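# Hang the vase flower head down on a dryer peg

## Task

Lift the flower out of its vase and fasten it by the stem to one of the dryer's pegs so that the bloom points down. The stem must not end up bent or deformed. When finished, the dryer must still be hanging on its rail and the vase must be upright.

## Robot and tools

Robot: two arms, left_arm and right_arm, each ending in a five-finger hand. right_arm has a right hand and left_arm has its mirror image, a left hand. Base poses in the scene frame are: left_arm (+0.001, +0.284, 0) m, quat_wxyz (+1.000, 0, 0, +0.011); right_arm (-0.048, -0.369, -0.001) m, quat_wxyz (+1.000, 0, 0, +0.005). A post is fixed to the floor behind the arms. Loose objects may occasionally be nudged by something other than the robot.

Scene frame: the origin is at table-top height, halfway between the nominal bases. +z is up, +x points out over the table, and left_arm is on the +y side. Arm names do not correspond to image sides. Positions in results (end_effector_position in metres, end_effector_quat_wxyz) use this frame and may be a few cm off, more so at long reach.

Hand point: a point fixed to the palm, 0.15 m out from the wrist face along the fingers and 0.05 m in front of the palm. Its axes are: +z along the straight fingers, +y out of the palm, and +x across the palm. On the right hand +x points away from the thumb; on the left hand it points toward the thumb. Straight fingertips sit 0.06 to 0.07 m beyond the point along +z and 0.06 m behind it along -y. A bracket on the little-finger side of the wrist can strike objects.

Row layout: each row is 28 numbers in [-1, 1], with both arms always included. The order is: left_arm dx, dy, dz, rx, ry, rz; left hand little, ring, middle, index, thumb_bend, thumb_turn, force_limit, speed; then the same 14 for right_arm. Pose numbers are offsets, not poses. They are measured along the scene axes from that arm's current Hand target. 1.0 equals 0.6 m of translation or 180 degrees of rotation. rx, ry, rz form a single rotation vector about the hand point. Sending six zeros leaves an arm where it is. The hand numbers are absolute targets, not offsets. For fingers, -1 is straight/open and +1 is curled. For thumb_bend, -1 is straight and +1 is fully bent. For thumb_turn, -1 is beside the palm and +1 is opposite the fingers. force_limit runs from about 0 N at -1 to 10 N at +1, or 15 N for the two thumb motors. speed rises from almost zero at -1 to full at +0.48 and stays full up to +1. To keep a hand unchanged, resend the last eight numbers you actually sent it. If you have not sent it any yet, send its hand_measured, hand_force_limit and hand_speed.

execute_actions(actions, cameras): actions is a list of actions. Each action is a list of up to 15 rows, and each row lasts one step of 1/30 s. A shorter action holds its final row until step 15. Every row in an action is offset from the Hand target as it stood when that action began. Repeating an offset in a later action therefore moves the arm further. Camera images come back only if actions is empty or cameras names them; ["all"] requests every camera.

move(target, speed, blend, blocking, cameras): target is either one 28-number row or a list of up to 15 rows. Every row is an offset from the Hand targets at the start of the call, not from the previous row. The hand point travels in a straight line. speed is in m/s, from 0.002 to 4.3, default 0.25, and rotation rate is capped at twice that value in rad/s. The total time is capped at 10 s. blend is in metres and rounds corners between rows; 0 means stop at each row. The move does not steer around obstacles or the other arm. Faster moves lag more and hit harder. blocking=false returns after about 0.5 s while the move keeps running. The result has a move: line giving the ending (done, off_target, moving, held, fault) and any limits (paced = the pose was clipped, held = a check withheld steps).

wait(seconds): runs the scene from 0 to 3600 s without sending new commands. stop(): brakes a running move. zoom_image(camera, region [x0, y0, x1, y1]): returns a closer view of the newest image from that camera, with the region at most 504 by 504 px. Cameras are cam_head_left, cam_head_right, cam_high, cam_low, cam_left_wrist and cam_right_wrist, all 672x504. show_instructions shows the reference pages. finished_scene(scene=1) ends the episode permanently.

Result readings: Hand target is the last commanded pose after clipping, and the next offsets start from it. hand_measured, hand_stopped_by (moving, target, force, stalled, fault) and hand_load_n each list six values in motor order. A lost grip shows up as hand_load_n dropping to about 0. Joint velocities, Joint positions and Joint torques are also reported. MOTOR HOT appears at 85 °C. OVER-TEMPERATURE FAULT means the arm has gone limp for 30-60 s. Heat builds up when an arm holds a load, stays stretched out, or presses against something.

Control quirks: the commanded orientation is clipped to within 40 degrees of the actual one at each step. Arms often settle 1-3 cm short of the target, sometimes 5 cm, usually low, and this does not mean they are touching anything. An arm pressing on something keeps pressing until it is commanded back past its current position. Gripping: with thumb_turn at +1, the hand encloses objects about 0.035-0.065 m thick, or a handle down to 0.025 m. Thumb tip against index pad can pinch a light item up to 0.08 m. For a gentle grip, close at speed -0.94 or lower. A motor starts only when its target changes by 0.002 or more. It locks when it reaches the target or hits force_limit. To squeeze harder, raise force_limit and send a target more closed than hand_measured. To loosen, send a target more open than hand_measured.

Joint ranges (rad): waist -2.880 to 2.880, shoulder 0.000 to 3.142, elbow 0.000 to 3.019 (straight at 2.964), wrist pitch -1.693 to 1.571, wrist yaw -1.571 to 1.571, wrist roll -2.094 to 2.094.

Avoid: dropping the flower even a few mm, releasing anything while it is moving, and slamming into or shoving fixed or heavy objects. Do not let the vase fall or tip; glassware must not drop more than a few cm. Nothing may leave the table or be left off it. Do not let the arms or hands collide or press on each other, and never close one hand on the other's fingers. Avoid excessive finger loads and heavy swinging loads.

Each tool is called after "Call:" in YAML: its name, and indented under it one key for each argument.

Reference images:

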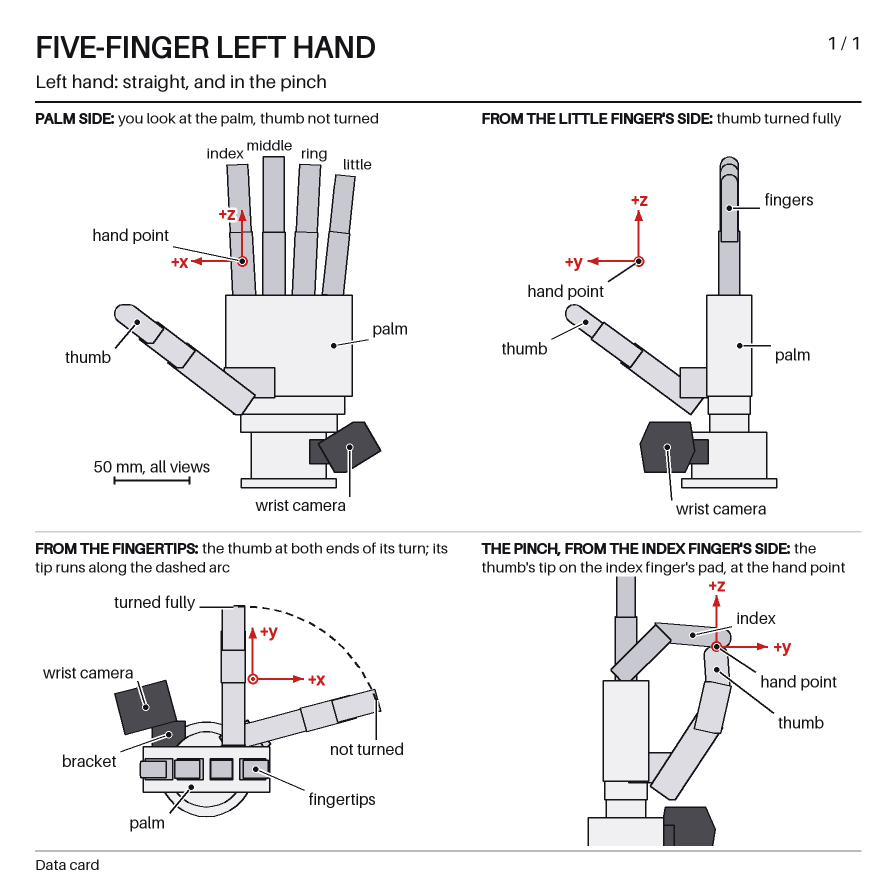

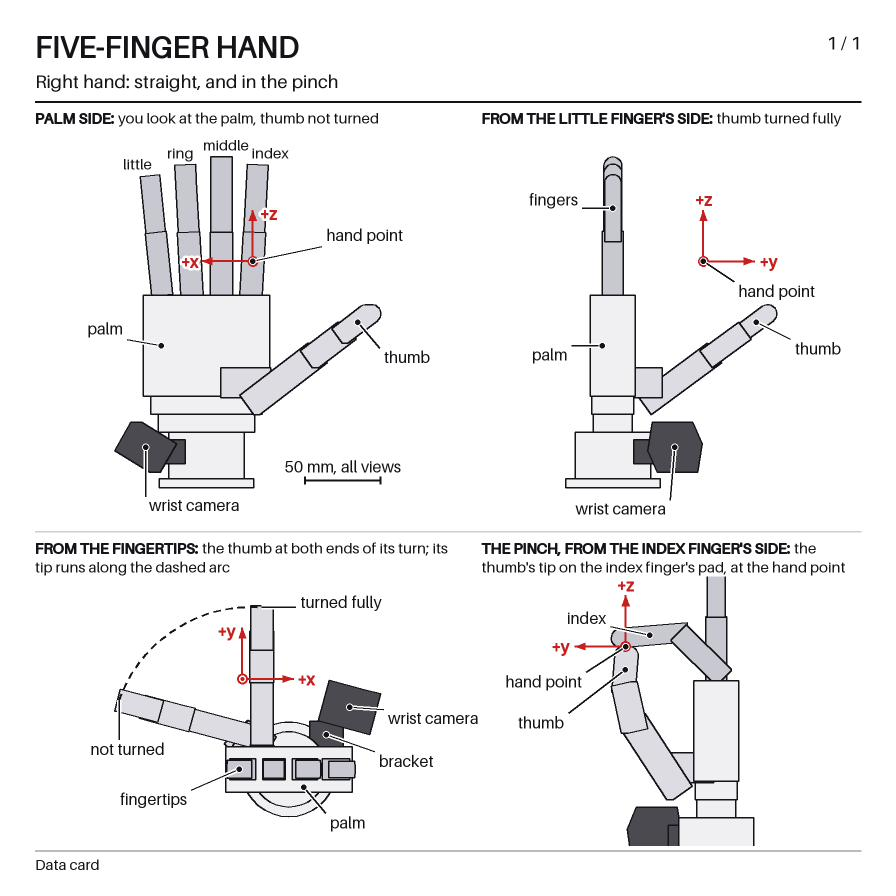

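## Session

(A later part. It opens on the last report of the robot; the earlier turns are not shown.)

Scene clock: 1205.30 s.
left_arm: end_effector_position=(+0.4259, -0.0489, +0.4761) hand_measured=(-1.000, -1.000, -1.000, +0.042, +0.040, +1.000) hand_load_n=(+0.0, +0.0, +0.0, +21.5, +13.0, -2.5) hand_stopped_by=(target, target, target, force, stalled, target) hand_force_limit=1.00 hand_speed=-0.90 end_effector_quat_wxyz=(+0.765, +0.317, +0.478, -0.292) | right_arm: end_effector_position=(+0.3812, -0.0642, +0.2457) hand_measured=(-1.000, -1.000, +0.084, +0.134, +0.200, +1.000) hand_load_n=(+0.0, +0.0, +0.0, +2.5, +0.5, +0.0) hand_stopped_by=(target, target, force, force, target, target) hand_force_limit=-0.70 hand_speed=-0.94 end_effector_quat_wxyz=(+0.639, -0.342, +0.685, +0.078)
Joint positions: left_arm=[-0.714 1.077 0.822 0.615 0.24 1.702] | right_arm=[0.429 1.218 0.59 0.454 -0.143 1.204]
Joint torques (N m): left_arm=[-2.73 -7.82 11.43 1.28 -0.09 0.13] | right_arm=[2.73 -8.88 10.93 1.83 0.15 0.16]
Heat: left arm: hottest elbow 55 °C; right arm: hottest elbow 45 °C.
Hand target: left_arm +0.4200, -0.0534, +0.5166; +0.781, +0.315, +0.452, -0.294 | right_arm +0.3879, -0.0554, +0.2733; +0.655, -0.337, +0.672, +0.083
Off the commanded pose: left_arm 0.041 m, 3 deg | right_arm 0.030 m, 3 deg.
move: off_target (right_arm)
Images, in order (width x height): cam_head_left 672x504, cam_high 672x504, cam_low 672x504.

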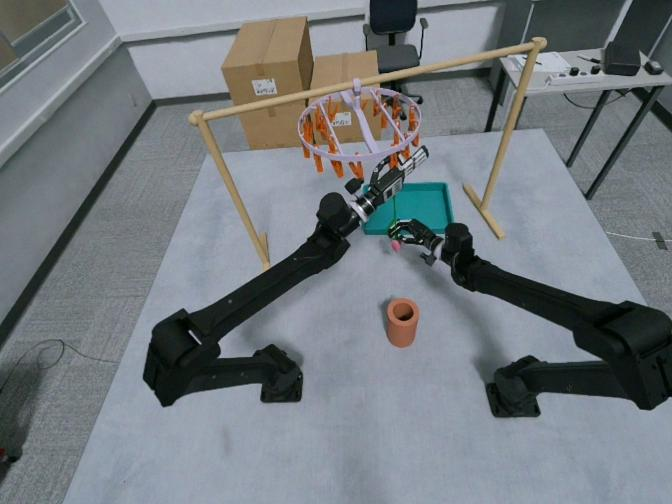

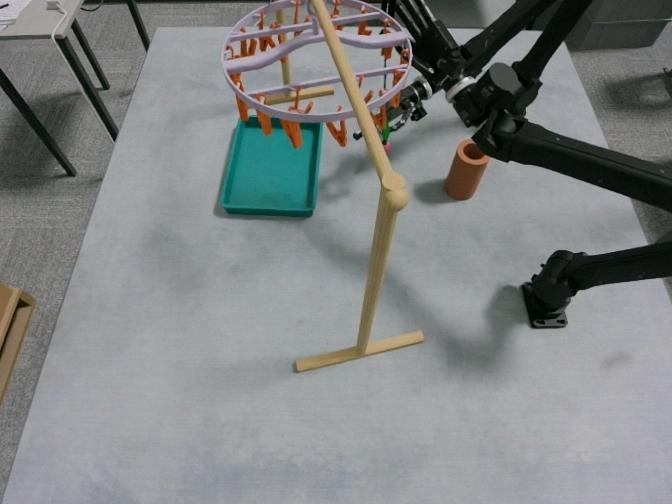

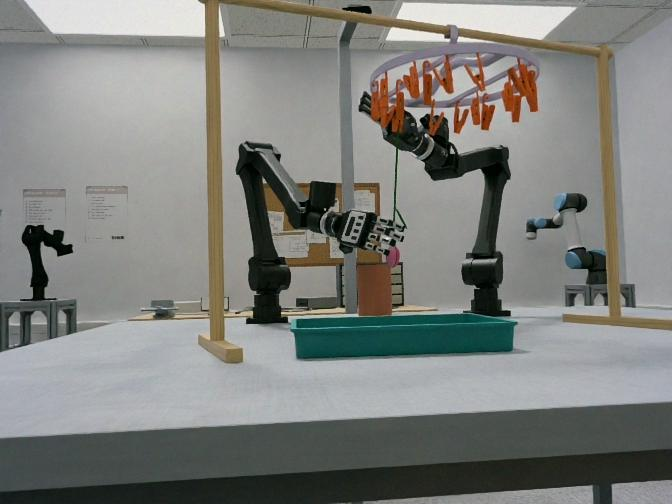

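Call:
move:
  target: [0,0,0,0,0,0,-1,-1,-1,0.02,-0.2,1,1.0,-0.85,0,0,0,0,0,0,-1,-1,0.4,0.4,0.2,1,-0.7,-0.94]
  speed: 0.03
  cameras: ["cam_low","cam_high","cam_head_left","cam_left_wrist"]

Call:
zoom_image:
  camera: "cam_low"
  region: [380, 110, 416, 146]

Call:
zoom_image:
  camera: "cam_high"
  region: [370, 40, 406, 76]

Scene clock: 1211.50 s.
left_arm: end_effector_position=(+0.4256, -0.0494, +0.4758) hand_measured=(-1.000, -1.000, -1.000, +0.016, -0.204, +1.000) hand_load_n=(+0.0, +0.0, +0.0, +14.0, +6.5, -1.0) hand_stopped_by=(target, target, target, force, target, target) hand_force_limit=1.00 hand_speed=-0.85 end_effector_quat_wxyz=(+0.765, +0.317, +0.479, -0.292) | right_arm: end_effector_position=(+0.3812, -0.0642, +0.2457) hand_measured=(-1.000, -1.000, +0.084, +0.134, +0.200, +1.000) hand_load_n=(+0.0, +0.0, +0.5, +2.0, +1.0, +0.0) hand_stopped_by=(target, target, force, force, target, target) hand_force_limit=-0.70 hand_speed=-0.94 end_effector_quat_wxyz=(+0.639, -0.342, +0.685, +0.078)
Joint positions: left_arm=[-0.716 1.077 0.822 0.614 0.24 1.702] | right_arm=[0.429 1.218 0.59 0.454 -0.143 1.204]
Joint torques (N m): left_arm=[-2.61 -7.77 11.44 1.32 -0.09 0.13] | right_arm=[2.73 -8.88 10.93 1.72 0.15 0.16]
Heat: left arm: hottest elbow 55 °C; right arm: hottest elbow 45 °C.
Hand target: left_arm +0.4200, -0.0534, +0.5166; +0.781, +0.315, +0.452, -0.294 | right_arm +0.3879, -0.0554, +0.2732; +0.655, -0.337, +0.672, +0.083
Off the commanded pose: left_arm 0.041 m, 4 deg | right_arm 0.030 m, 3 deg.
move: done
Images, in order (width x height): cam_head_left 672x504, cam_high 672x504, cam_low 672x504, cam_left_wrist 672x504.

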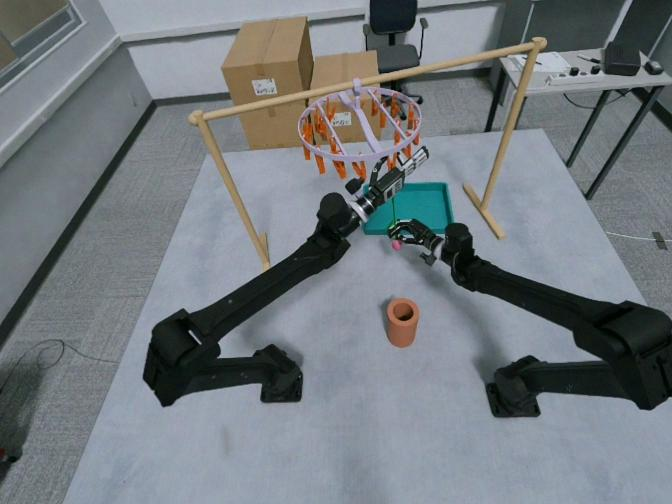

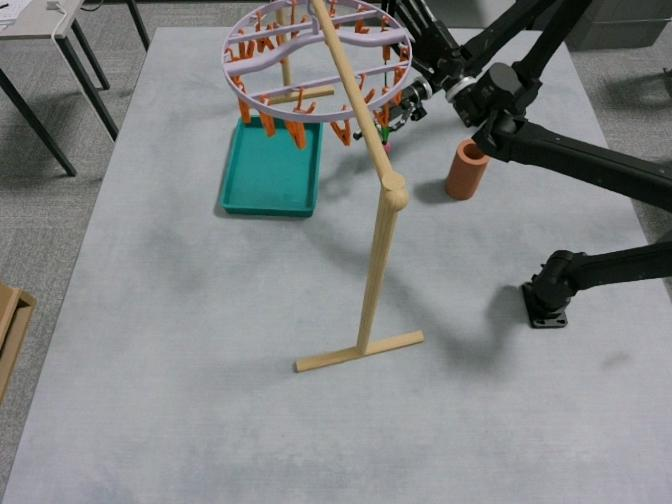

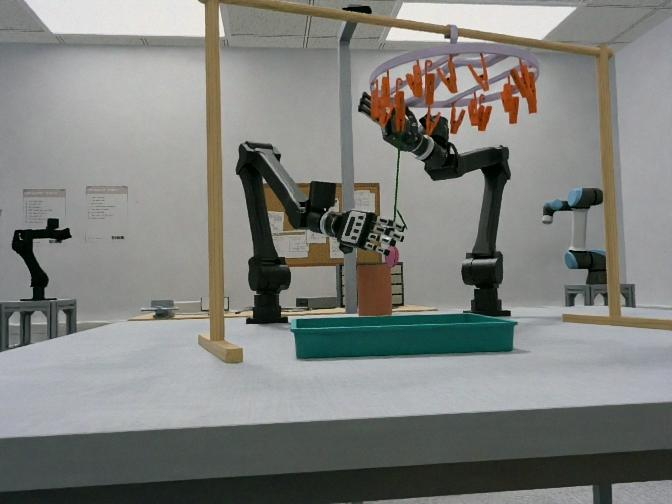

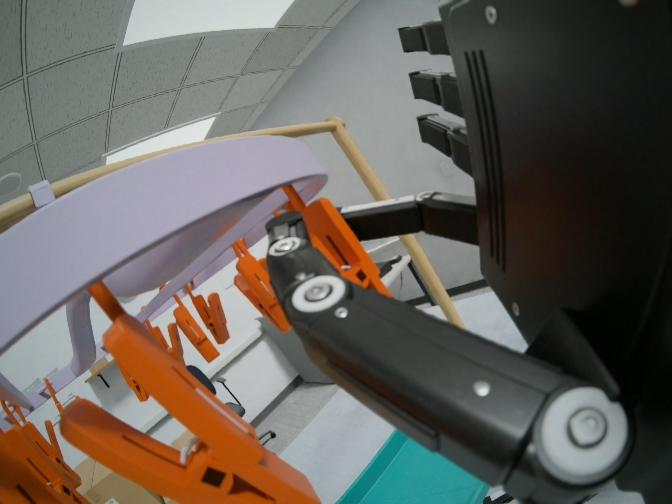

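Scaled by 14.000 from the camera's image (finer frame: 960x720).

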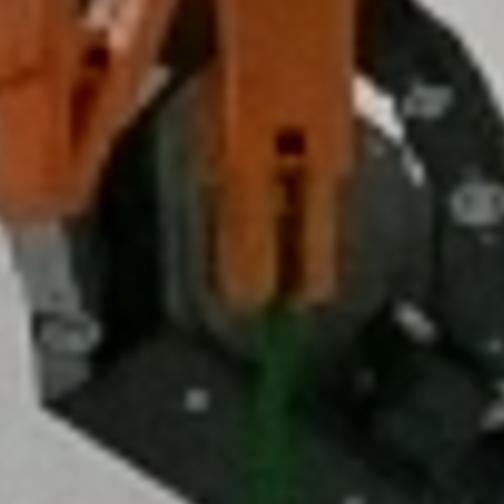

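Scaled by 14.000 from the camera's image (finer frame: 960x720).

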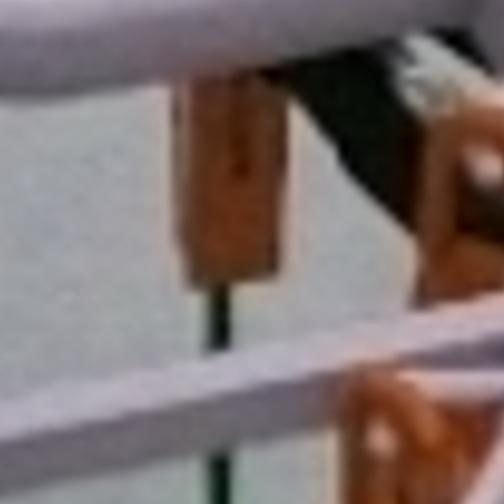

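Call:
move:
  target: [0,0,0,0,0,0,-1,-1,-1,-0.06,-0.45,1,1.0,-0.88,0,0,0,0,0,0,-1,-1,0.4,0.4,0.2,1,-0.7,-0.94]
  speed: 0.03
  cameras: ["cam_low","cam_high","cam_head_left","cam_left_wrist"]

Call:
zoom_image:
  camera: "cam_low"
  region: [350, 90, 440, 280]

Call:
zoom_image:
  camera: "cam_left_wrist"
  region: [200, 150, 460, 350]

Scene clock: 1216.20 s.
left_arm: end_effector_position=(+0.4256, -0.0494, +0.4758) hand_measured=(-1.000, -1.000, -1.000, -0.060, -0.450, +1.000) hand_load_n=(+0.0, +0.0, +0.0, +0.0, +0.0, +0.0) hand_stopped_by=(target, target, target, target, target, target) hand_force_limit=1.00 hand_speed=-0.88 end_effector_quat_wxyz=(+0.765, +0.317, +0.479, -0.292) | right_arm: end_effector_position=(+0.3812, -0.0642, +0.2457) hand_measured=(-1.000, -1.000, +0.084, +0.134, +0.200, +1.000) hand_load_n=(+0.0, +0.0, +0.0, +2.5, +0.5, +0.0) hand_stopped_by=(target, target, force, force, target, target) hand_force_limit=-0.70 hand_speed=-0.94 end_effector_quat_wxyz=(+0.639, -0.342, +0.685, +0.078)
Joint positions: left_arm=[-0.716 1.077 0.822 0.614 0.24 1.702] | right_arm=[0.429 1.218 0.59 0.454 -0.143 1.204]
Joint torques (N m): left_arm=[-2.67 -7.82 11.41 1.32 -0.09 0.14] | right_arm=[2.73 -8.82 10.93 1.72 0.15 0.16]
Heat: left arm: hottest elbow 55 °C; right arm: hottest elbow 44 °C.
Hand target: left_arm +0.4200, -0.0534, +0.5166; +0.781, +0.315, +0.452, -0.294 | right_arm +0.3879, -0.0554, +0.2732; +0.655, -0.337, +0.672, +0.083
Off the commanded pose: left_arm 0.041 m, 4 deg | right_arm 0.030 m, 3 deg.
move: done
Images, in order (width x height): cam_head_left 672x504, cam_high 672x504, cam_low 672x504, cam_left_wrist 672x504.

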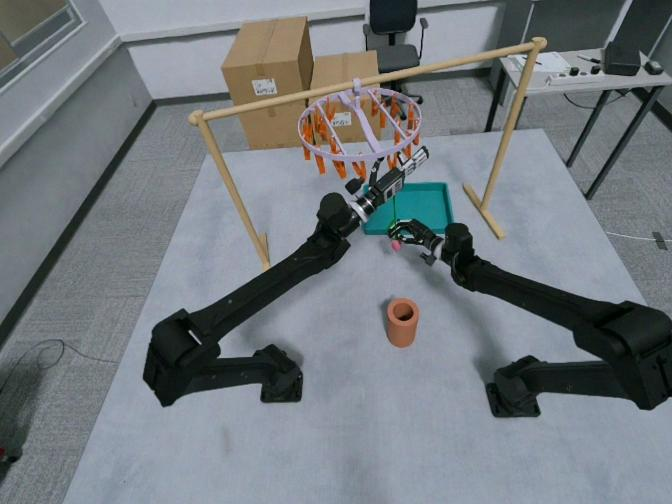

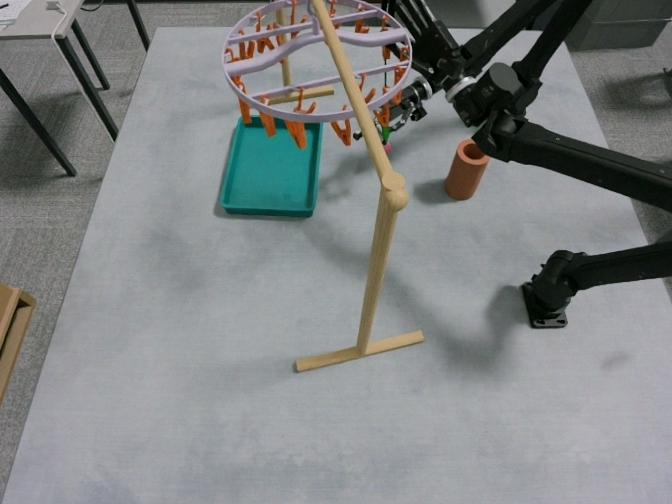

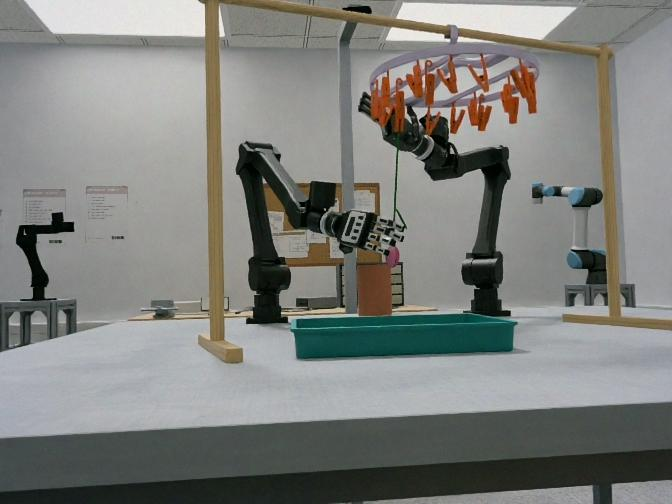

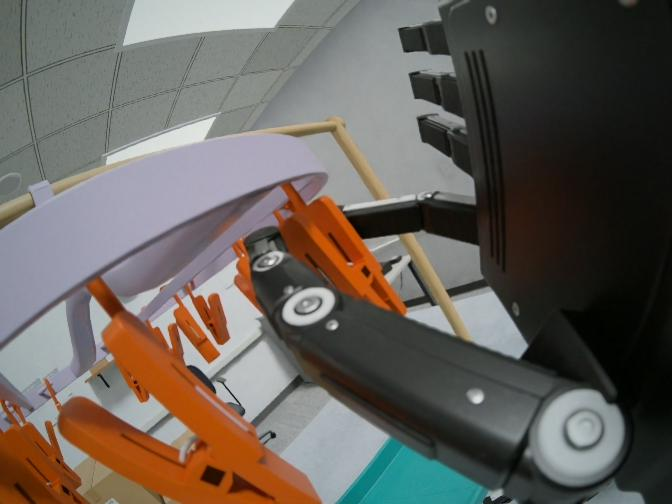

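Scaled by 2.653 from the camera's image (finer frame: 960x720).

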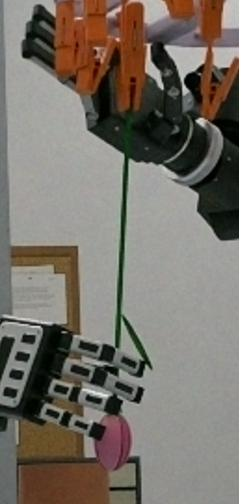

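Scaled by 1.938 from the camera's image (finer frame: 960x720).

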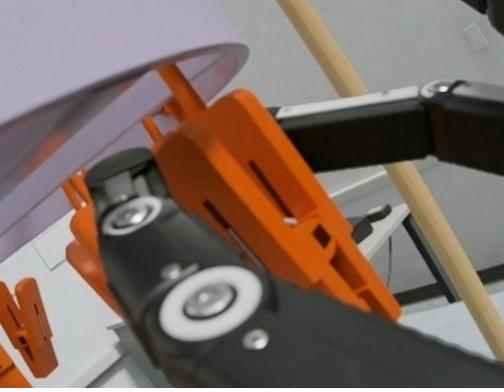

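Call:
move:
  target:
    - [0,0,0,0,0,0,-1,-1,-1,-0.3,-0.9,1,1.0,-0.5,0,0,0,0,0,0,-1,-1,0.4,0.4,0.2,1,-0.7,-0.94]
    - [0,0,-0.1,0,0,0,-1,-1,-1,-0.3,-0.9,1,1.0,-0.5,0,0,0,0,0,0,-1,-1,0.4,0.4,0.2,1,-0.7,-0.94]
  speed: 0.05
  cameras: ["cam_low","cam_head_left","cam_left_wrist"]

Call:
zoom_image:
  camera: "cam_low"
  region: [350, 60, 470, 280]

Call:
zoom_image:
  camera: "cam_left_wrist"
  region: [200, 100, 460, 300]

Scene clock: 1226.23 s.
left_arm: end_effector_position=(+0.4235, -0.0479, +0.4555) hand_measured=(-1.000, -1.000, -1.000, -0.300, -0.900, +1.000) hand_load_n=(+0.0, +0.0, +0.0, +0.0, +0.0, +0.0) hand_stopped_by=(target, target, target, target, target, target) hand_force_limit=1.00 hand_speed=-0.50 end_effector_quat_wxyz=(+0.777, +0.311, +0.461, -0.294) | right_arm: end_effector_position=(+0.3815, -0.0641, +0.2465) hand_measured=(-1.000, -1.000, +0.084, +0.134, +0.200, +1.000) hand_load_n=(+0.0, -0.5, +0.5, +2.5, +0.5, +0.0) hand_stopped_by=(target, target, force, force, target, target) hand_force_limit=-0.70 hand_speed=-0.94 end_effector_quat_wxyz=(+0.639, -0.342, +0.685, +0.078)
Joint positions: left_arm=[-0.716 1.111 0.757 0.756 0.24 1.702] | right_arm=[0.429 1.218 0.591 0.454 -0.143 1.205]
Joint torques (N m): left_arm=[-2.67 -6.18 7.16 2.81 -0.1 0.14] | right_arm=[2.73 -8.82 10.86 1.72 0.15 0.15]
Heat: left arm: hottest elbow 55 °C; right arm: hottest elbow 44 °C.
Hand target: left_arm +0.4199, -0.0535, +0.4564; +0.781, +0.315, +0.452, -0.294 | right_arm +0.3879, -0.0554, +0.2733; +0.655, -0.337, +0.671, +0.083
Off the commanded pose: left_arm 0.007 m, 1 deg | right_arm 0.029 m, 2 deg.
move: done
Images, in order (width x height): cam_head_left 672x504, cam_low 672x504, cam_left_wrist 672x504.

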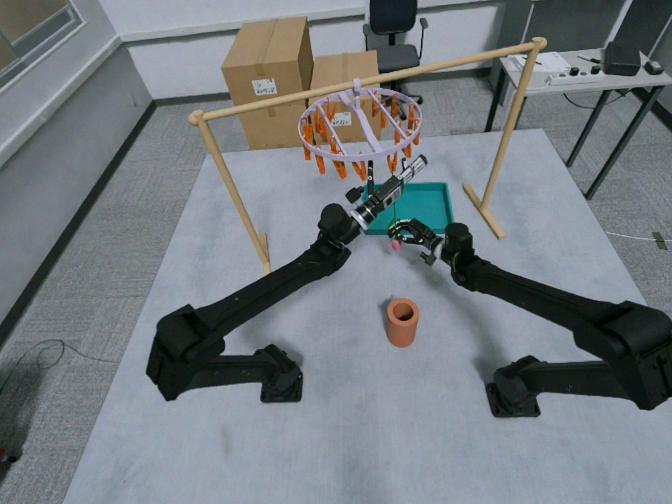

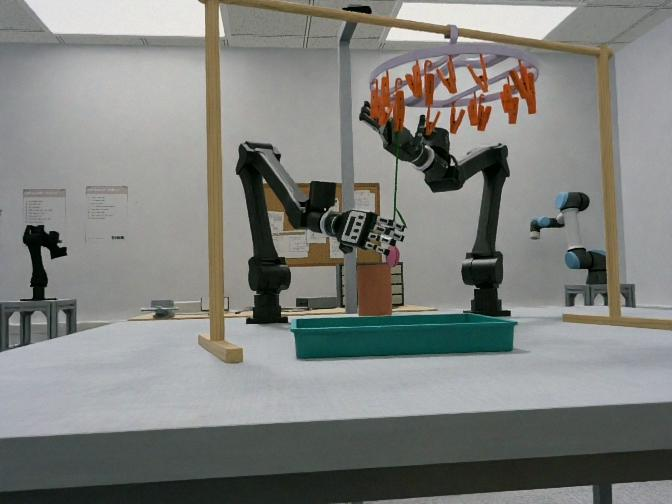

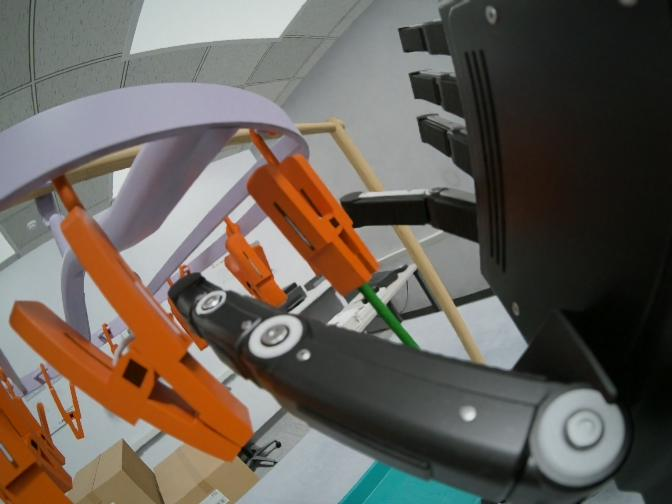

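Scaled by 2.291 from the camera's image (finer frame: 960x720).

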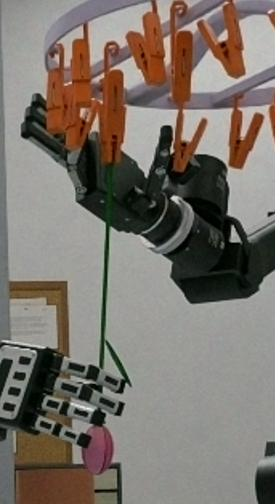

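Scaled by 1.938 from the camera's image (finer frame: 960x720).

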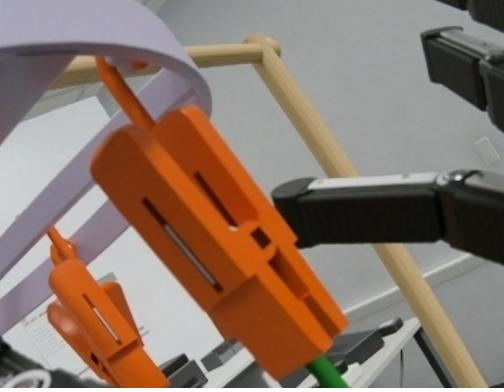

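Call:
move:
  target:
    - [-0.03,0,-0.03,0,0,0,-1,-1,-1,-0.6,-1,1,1.0,-0.5,0,0,0,0,0,0,-1,-1,0.4,0.4,0.2,1,-0.7,-0.94]
    - [-0.2,0.02,-0.05,0,0,0,-1,-1,-1,-0.6,-1,1,1.0,-0.5,0,0,0,0,0,0,-1,-1,0.4,0.4,0.2,1,-0.7,-0.94]
  speed: 0.05
  cameras: ["cam_low","cam_head_left","cam_left_wrist","cam_high"]

Call:
zoom_image:
  camera: "cam_low"
  region: [350, 60, 470, 280]

Call:
zoom_image:
  camera: "cam_head_left"
  region: [340, 110, 460, 270]

Scene clock: 1233.40 s.
left_arm: end_effector_position=(+0.3056, -0.0409, +0.4253) hand_measured=(-1.000, -1.000, -1.000, -0.600, -1.000, +1.000) hand_load_n=(+0.0, +0.0, +0.0, +0.0, +0.0, +0.5) hand_stopped_by=(target, target, target, target, target, target) hand_force_limit=1.00 hand_speed=-0.50 end_effector_quat_wxyz=(+0.781, +0.310, +0.455, -0.295) | right_arm: end_effector_position=(+0.3815, -0.0641, +0.2465) hand_measured=(-1.000, -1.000, +0.084, +0.134, +0.200, +1.000) hand_load_n=(+0.0, +0.0, +0.0, +2.5, +0.5, +0.0) hand_stopped_by=(target, target, force, force, target, target) hand_force_limit=-0.70 hand_speed=-0.94 end_effector_quat_wxyz=(+0.639, -0.342, +0.685, +0.078)
Joint positions: left_arm=[-0.99 0.868 0.524 0.751 -0.009 1.811] | right_arm=[0.429 1.218 0.591 0.454 -0.143 1.205]
Joint torques (N m): left_arm=[-2.67 -4.66 7.09 1.24 -0.12 0.13] | right_arm=[2.78 -8.82 10.85 1.72 0.15 0.15]
Heat: left arm: hottest elbow 53 °C; right arm: hottest elbow 44 °C.
Hand target: left_arm +0.2999, -0.0416, +0.4264; +0.781, +0.315, +0.452, -0.294 | right_arm +0.3879, -0.0554, +0.2733; +0.655, -0.337, +0.671, +0.083
Off the commanded pose: left_arm 0.006 m, 1 deg | right_arm 0.029 m, 2 deg.
move: done
Images, in order (width x height): cam_head_left 672x504, cam_high 672x504, cam_low 672x504, cam_left_wrist 672x504.

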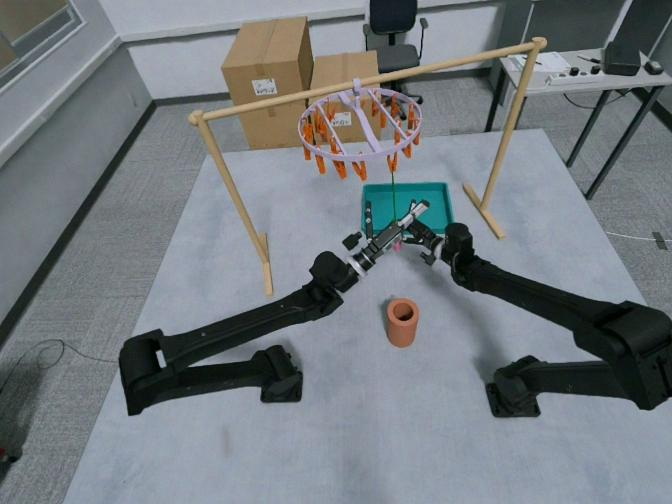

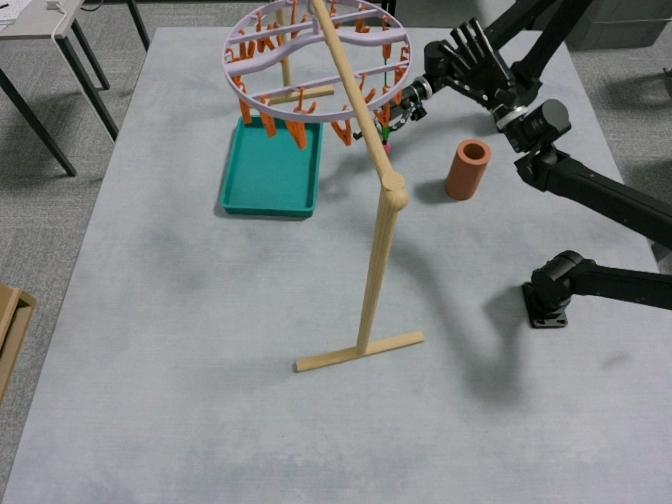

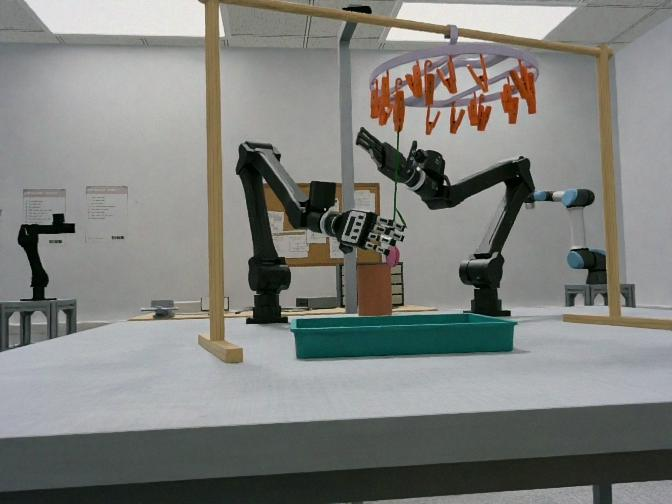

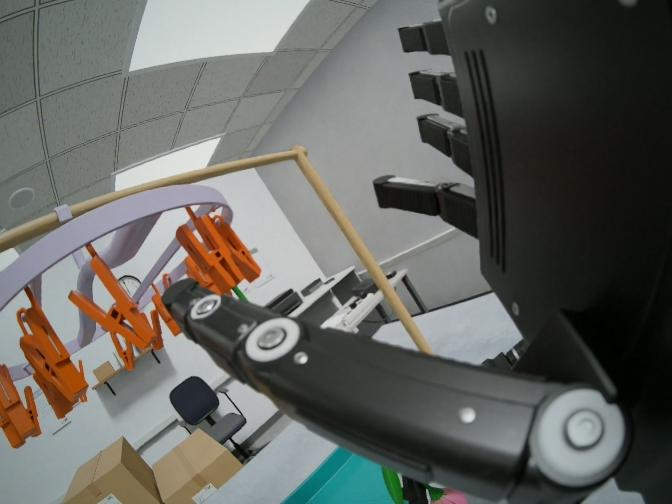

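Scaled by 2.291 from the camera's image (finer frame: 960x720).

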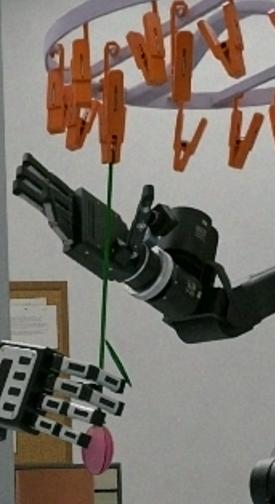

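Scaled by 3.150 from the camera's image (finer frame: 960x720).

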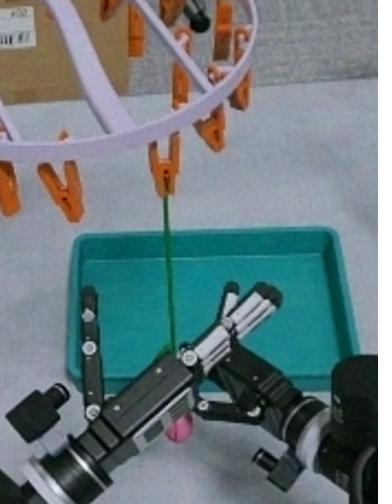

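Call:
move:
  target:
    - [-0.1,0.15,0,0,0,0,-1,-1,-1,-0.6,-1,1,1.0,-0.5,0,0,0,0,0,0,-1,-1,0.084,0.134,-0.1,1,-0.7,-0.9]
  speed: 0.1
  cameras: ["cam_low","cam_head_left","cam_right_wrist"]

Call:
zoom_image:
  camera: "cam_low"
  region: [350, 60, 470, 280]

Scene clock: 1240.93 s.
left_arm: end_effector_position=(+0.2424, +0.0510, +0.4294) hand_measured=(-1.000, -1.000, -1.000, -0.600, -1.000, +1.000) hand_load_n=(+0.0, +0.0, +0.0, +0.0, +0.0, +0.5) hand_stopped_by=(target, target, target, target, target, target) hand_force_limit=1.00 hand_speed=-0.50 end_effector_quat_wxyz=(+0.783, +0.307, +0.452, -0.296) | right_arm: end_effector_position=(+0.3815, -0.0641, +0.2465) hand_measured=(-1.000, -1.000, +0.084, +0.134, -0.100, +1.000) hand_load_n=(+0.0, +0.0, +0.0, +0.0, +0.0, +0.0) hand_stopped_by=(target, target, target, force, target, target) hand_force_limit=-0.70 hand_speed=-0.90 end_effector_quat_wxyz=(+0.639, -0.342, +0.685, +0.078)
Joint positions: left_arm=[-0.99 0.383 0.386 0.412 -0.009 1.811] | right_arm=[0.429 1.218 0.591 0.454 -0.143 1.205]
Joint torques (N m): left_arm=[-2.67 0.56 7.51 1.22 -0.1 0.14] | right_arm=[2.78 -8.76 10.86 1.73 0.15 0.16]
Heat: left arm: hottest elbow 51 °C; right arm: hottest elbow 45 °C.
Hand target: left_arm +0.2399, +0.0484, +0.4265; +0.781, +0.315, +0.452, -0.294 | right_arm +0.3879, -0.0554, +0.2733; +0.655, -0.337, +0.671, +0.083
Off the commanded pose: left_arm 0.005 m, 1 deg | right_arm 0.029 m, 2 deg.
move: done
Images, in order (width x height): cam_head_left 672x504, cam_low 672x504, cam_right_wrist 672x504.

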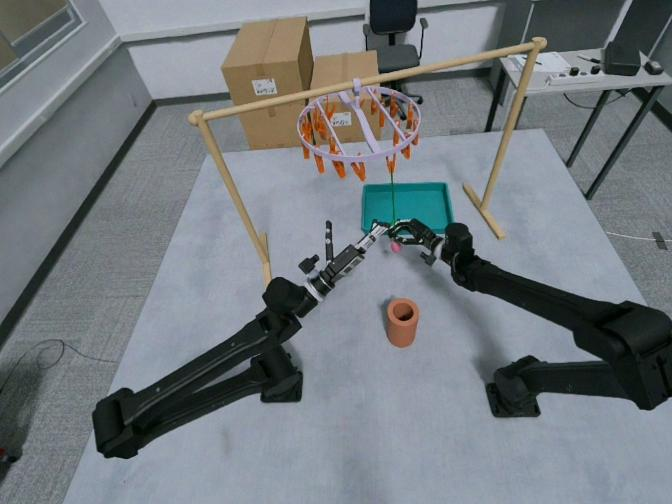

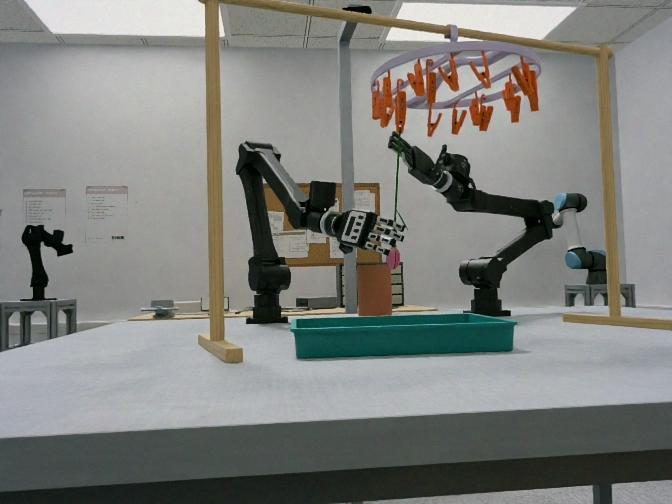

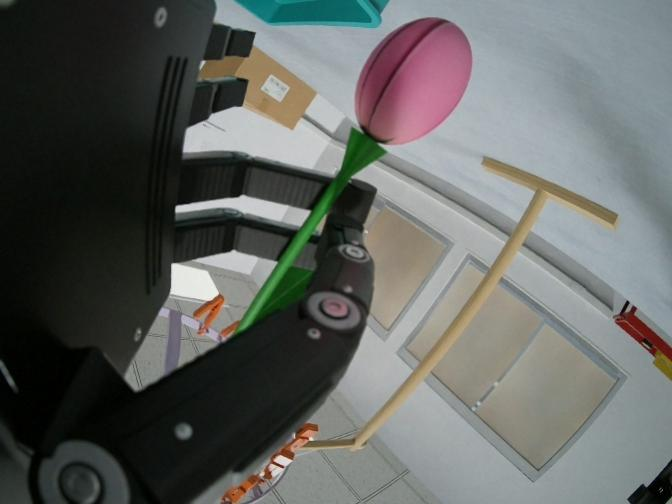

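Scaled by 2.291 from the camera's image (finer frame: 960x720).

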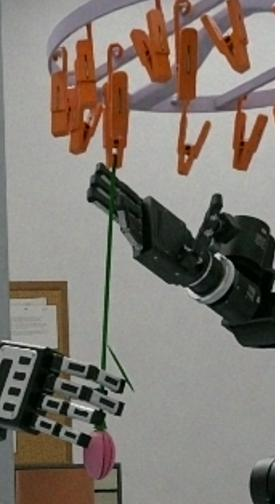

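Call:
move:
  target:
    - [0,0,0,0,0,0,-1,-1,-1,-0.6,-1,1,1.0,-0.5,0,0,0,0,0,0,-1,-1,-0.5,-0.5,-0.9,1,-0.7,-0.7]
  speed: 0.1
  cameras: ["cam_low","cam_head_left","cam_right_wrist"]

Scene clock: 1245.80 s.
left_arm: end_effector_position=(+0.2424, +0.0510, +0.4294) hand_measured=(-1.000, -1.000, -1.000, -0.600, -1.000, +1.000) hand_load_n=(+0.0, +0.0, +0.0, +0.5, +0.0, +0.5) hand_stopped_by=(target, target, target, target, target, target) hand_force_limit=1.00 hand_speed=-0.50 end_effector_quat_wxyz=(+0.783, +0.307, +0.452, -0.296) | right_arm: end_effector_position=(+0.3815, -0.0641, +0.2465) hand_measured=(-1.000, -1.000, -0.500, -0.500, -0.900, +1.000) hand_load_n=(+0.0, +0.0, +0.0, +0.0, +0.0, -0.5) hand_stopped_by=(target, target, target, target, target, target) hand_force_limit=-0.70 hand_speed=-0.70 end_effector_quat_wxyz=(+0.639, -0.342, +0.685, +0.078)
Joint positions: left_arm=[-0.99 0.383 0.386 0.412 -0.009 1.811] | right_arm=[0.429 1.218 0.591 0.454 -0.143 1.205]
Joint torques (N m): left_arm=[-2.61 0.5 7.51 1.21 -0.1 0.14] | right_arm=[2.78 -8.82 10.86 1.72 0.15 0.16]
Heat: left arm: hottest elbow 50 °C; right arm: hottest elbow 45 °C.
Hand target: left_arm +0.2399, +0.0484, +0.4265; +0.781, +0.315, +0.452, -0.294 | right_arm +0.3879, -0.0554, +0.2733; +0.655, -0.337, +0.671, +0.083
Off the commanded pose: left_arm 0.005 m, 1 deg | right_arm 0.029 m, 2 deg.
move: done
Images, in order (width x height): cam_head_left 672x504, cam_low 672x504, cam_right_wrist 672x504.

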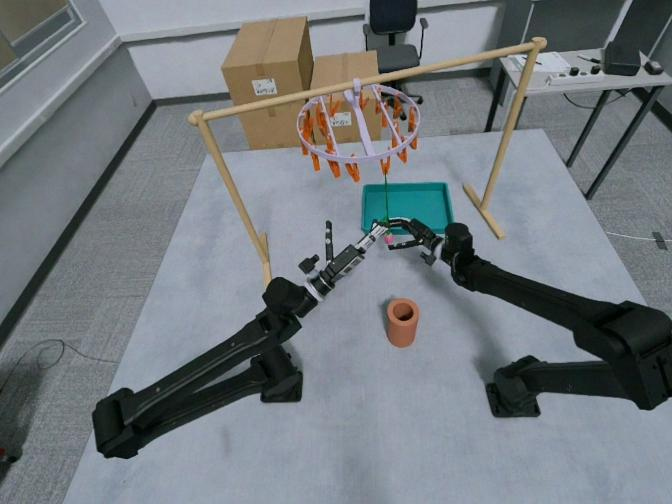

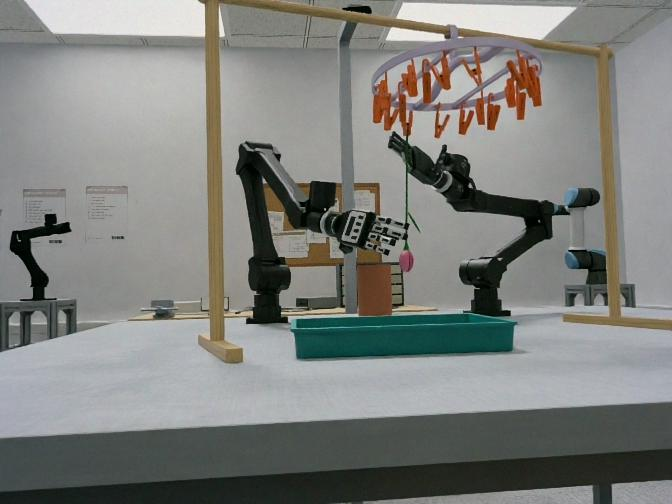

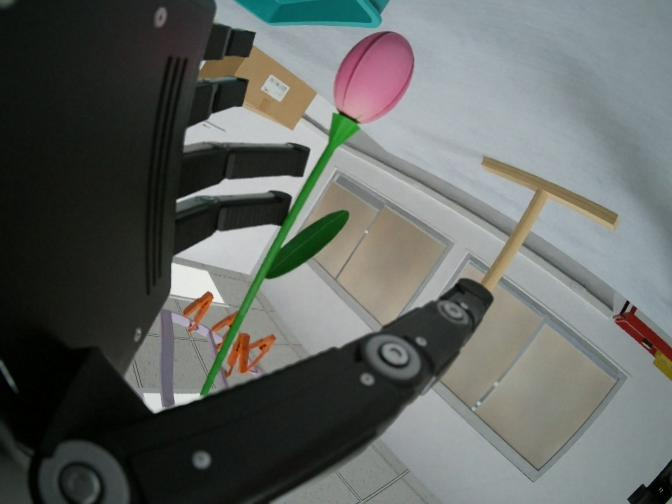

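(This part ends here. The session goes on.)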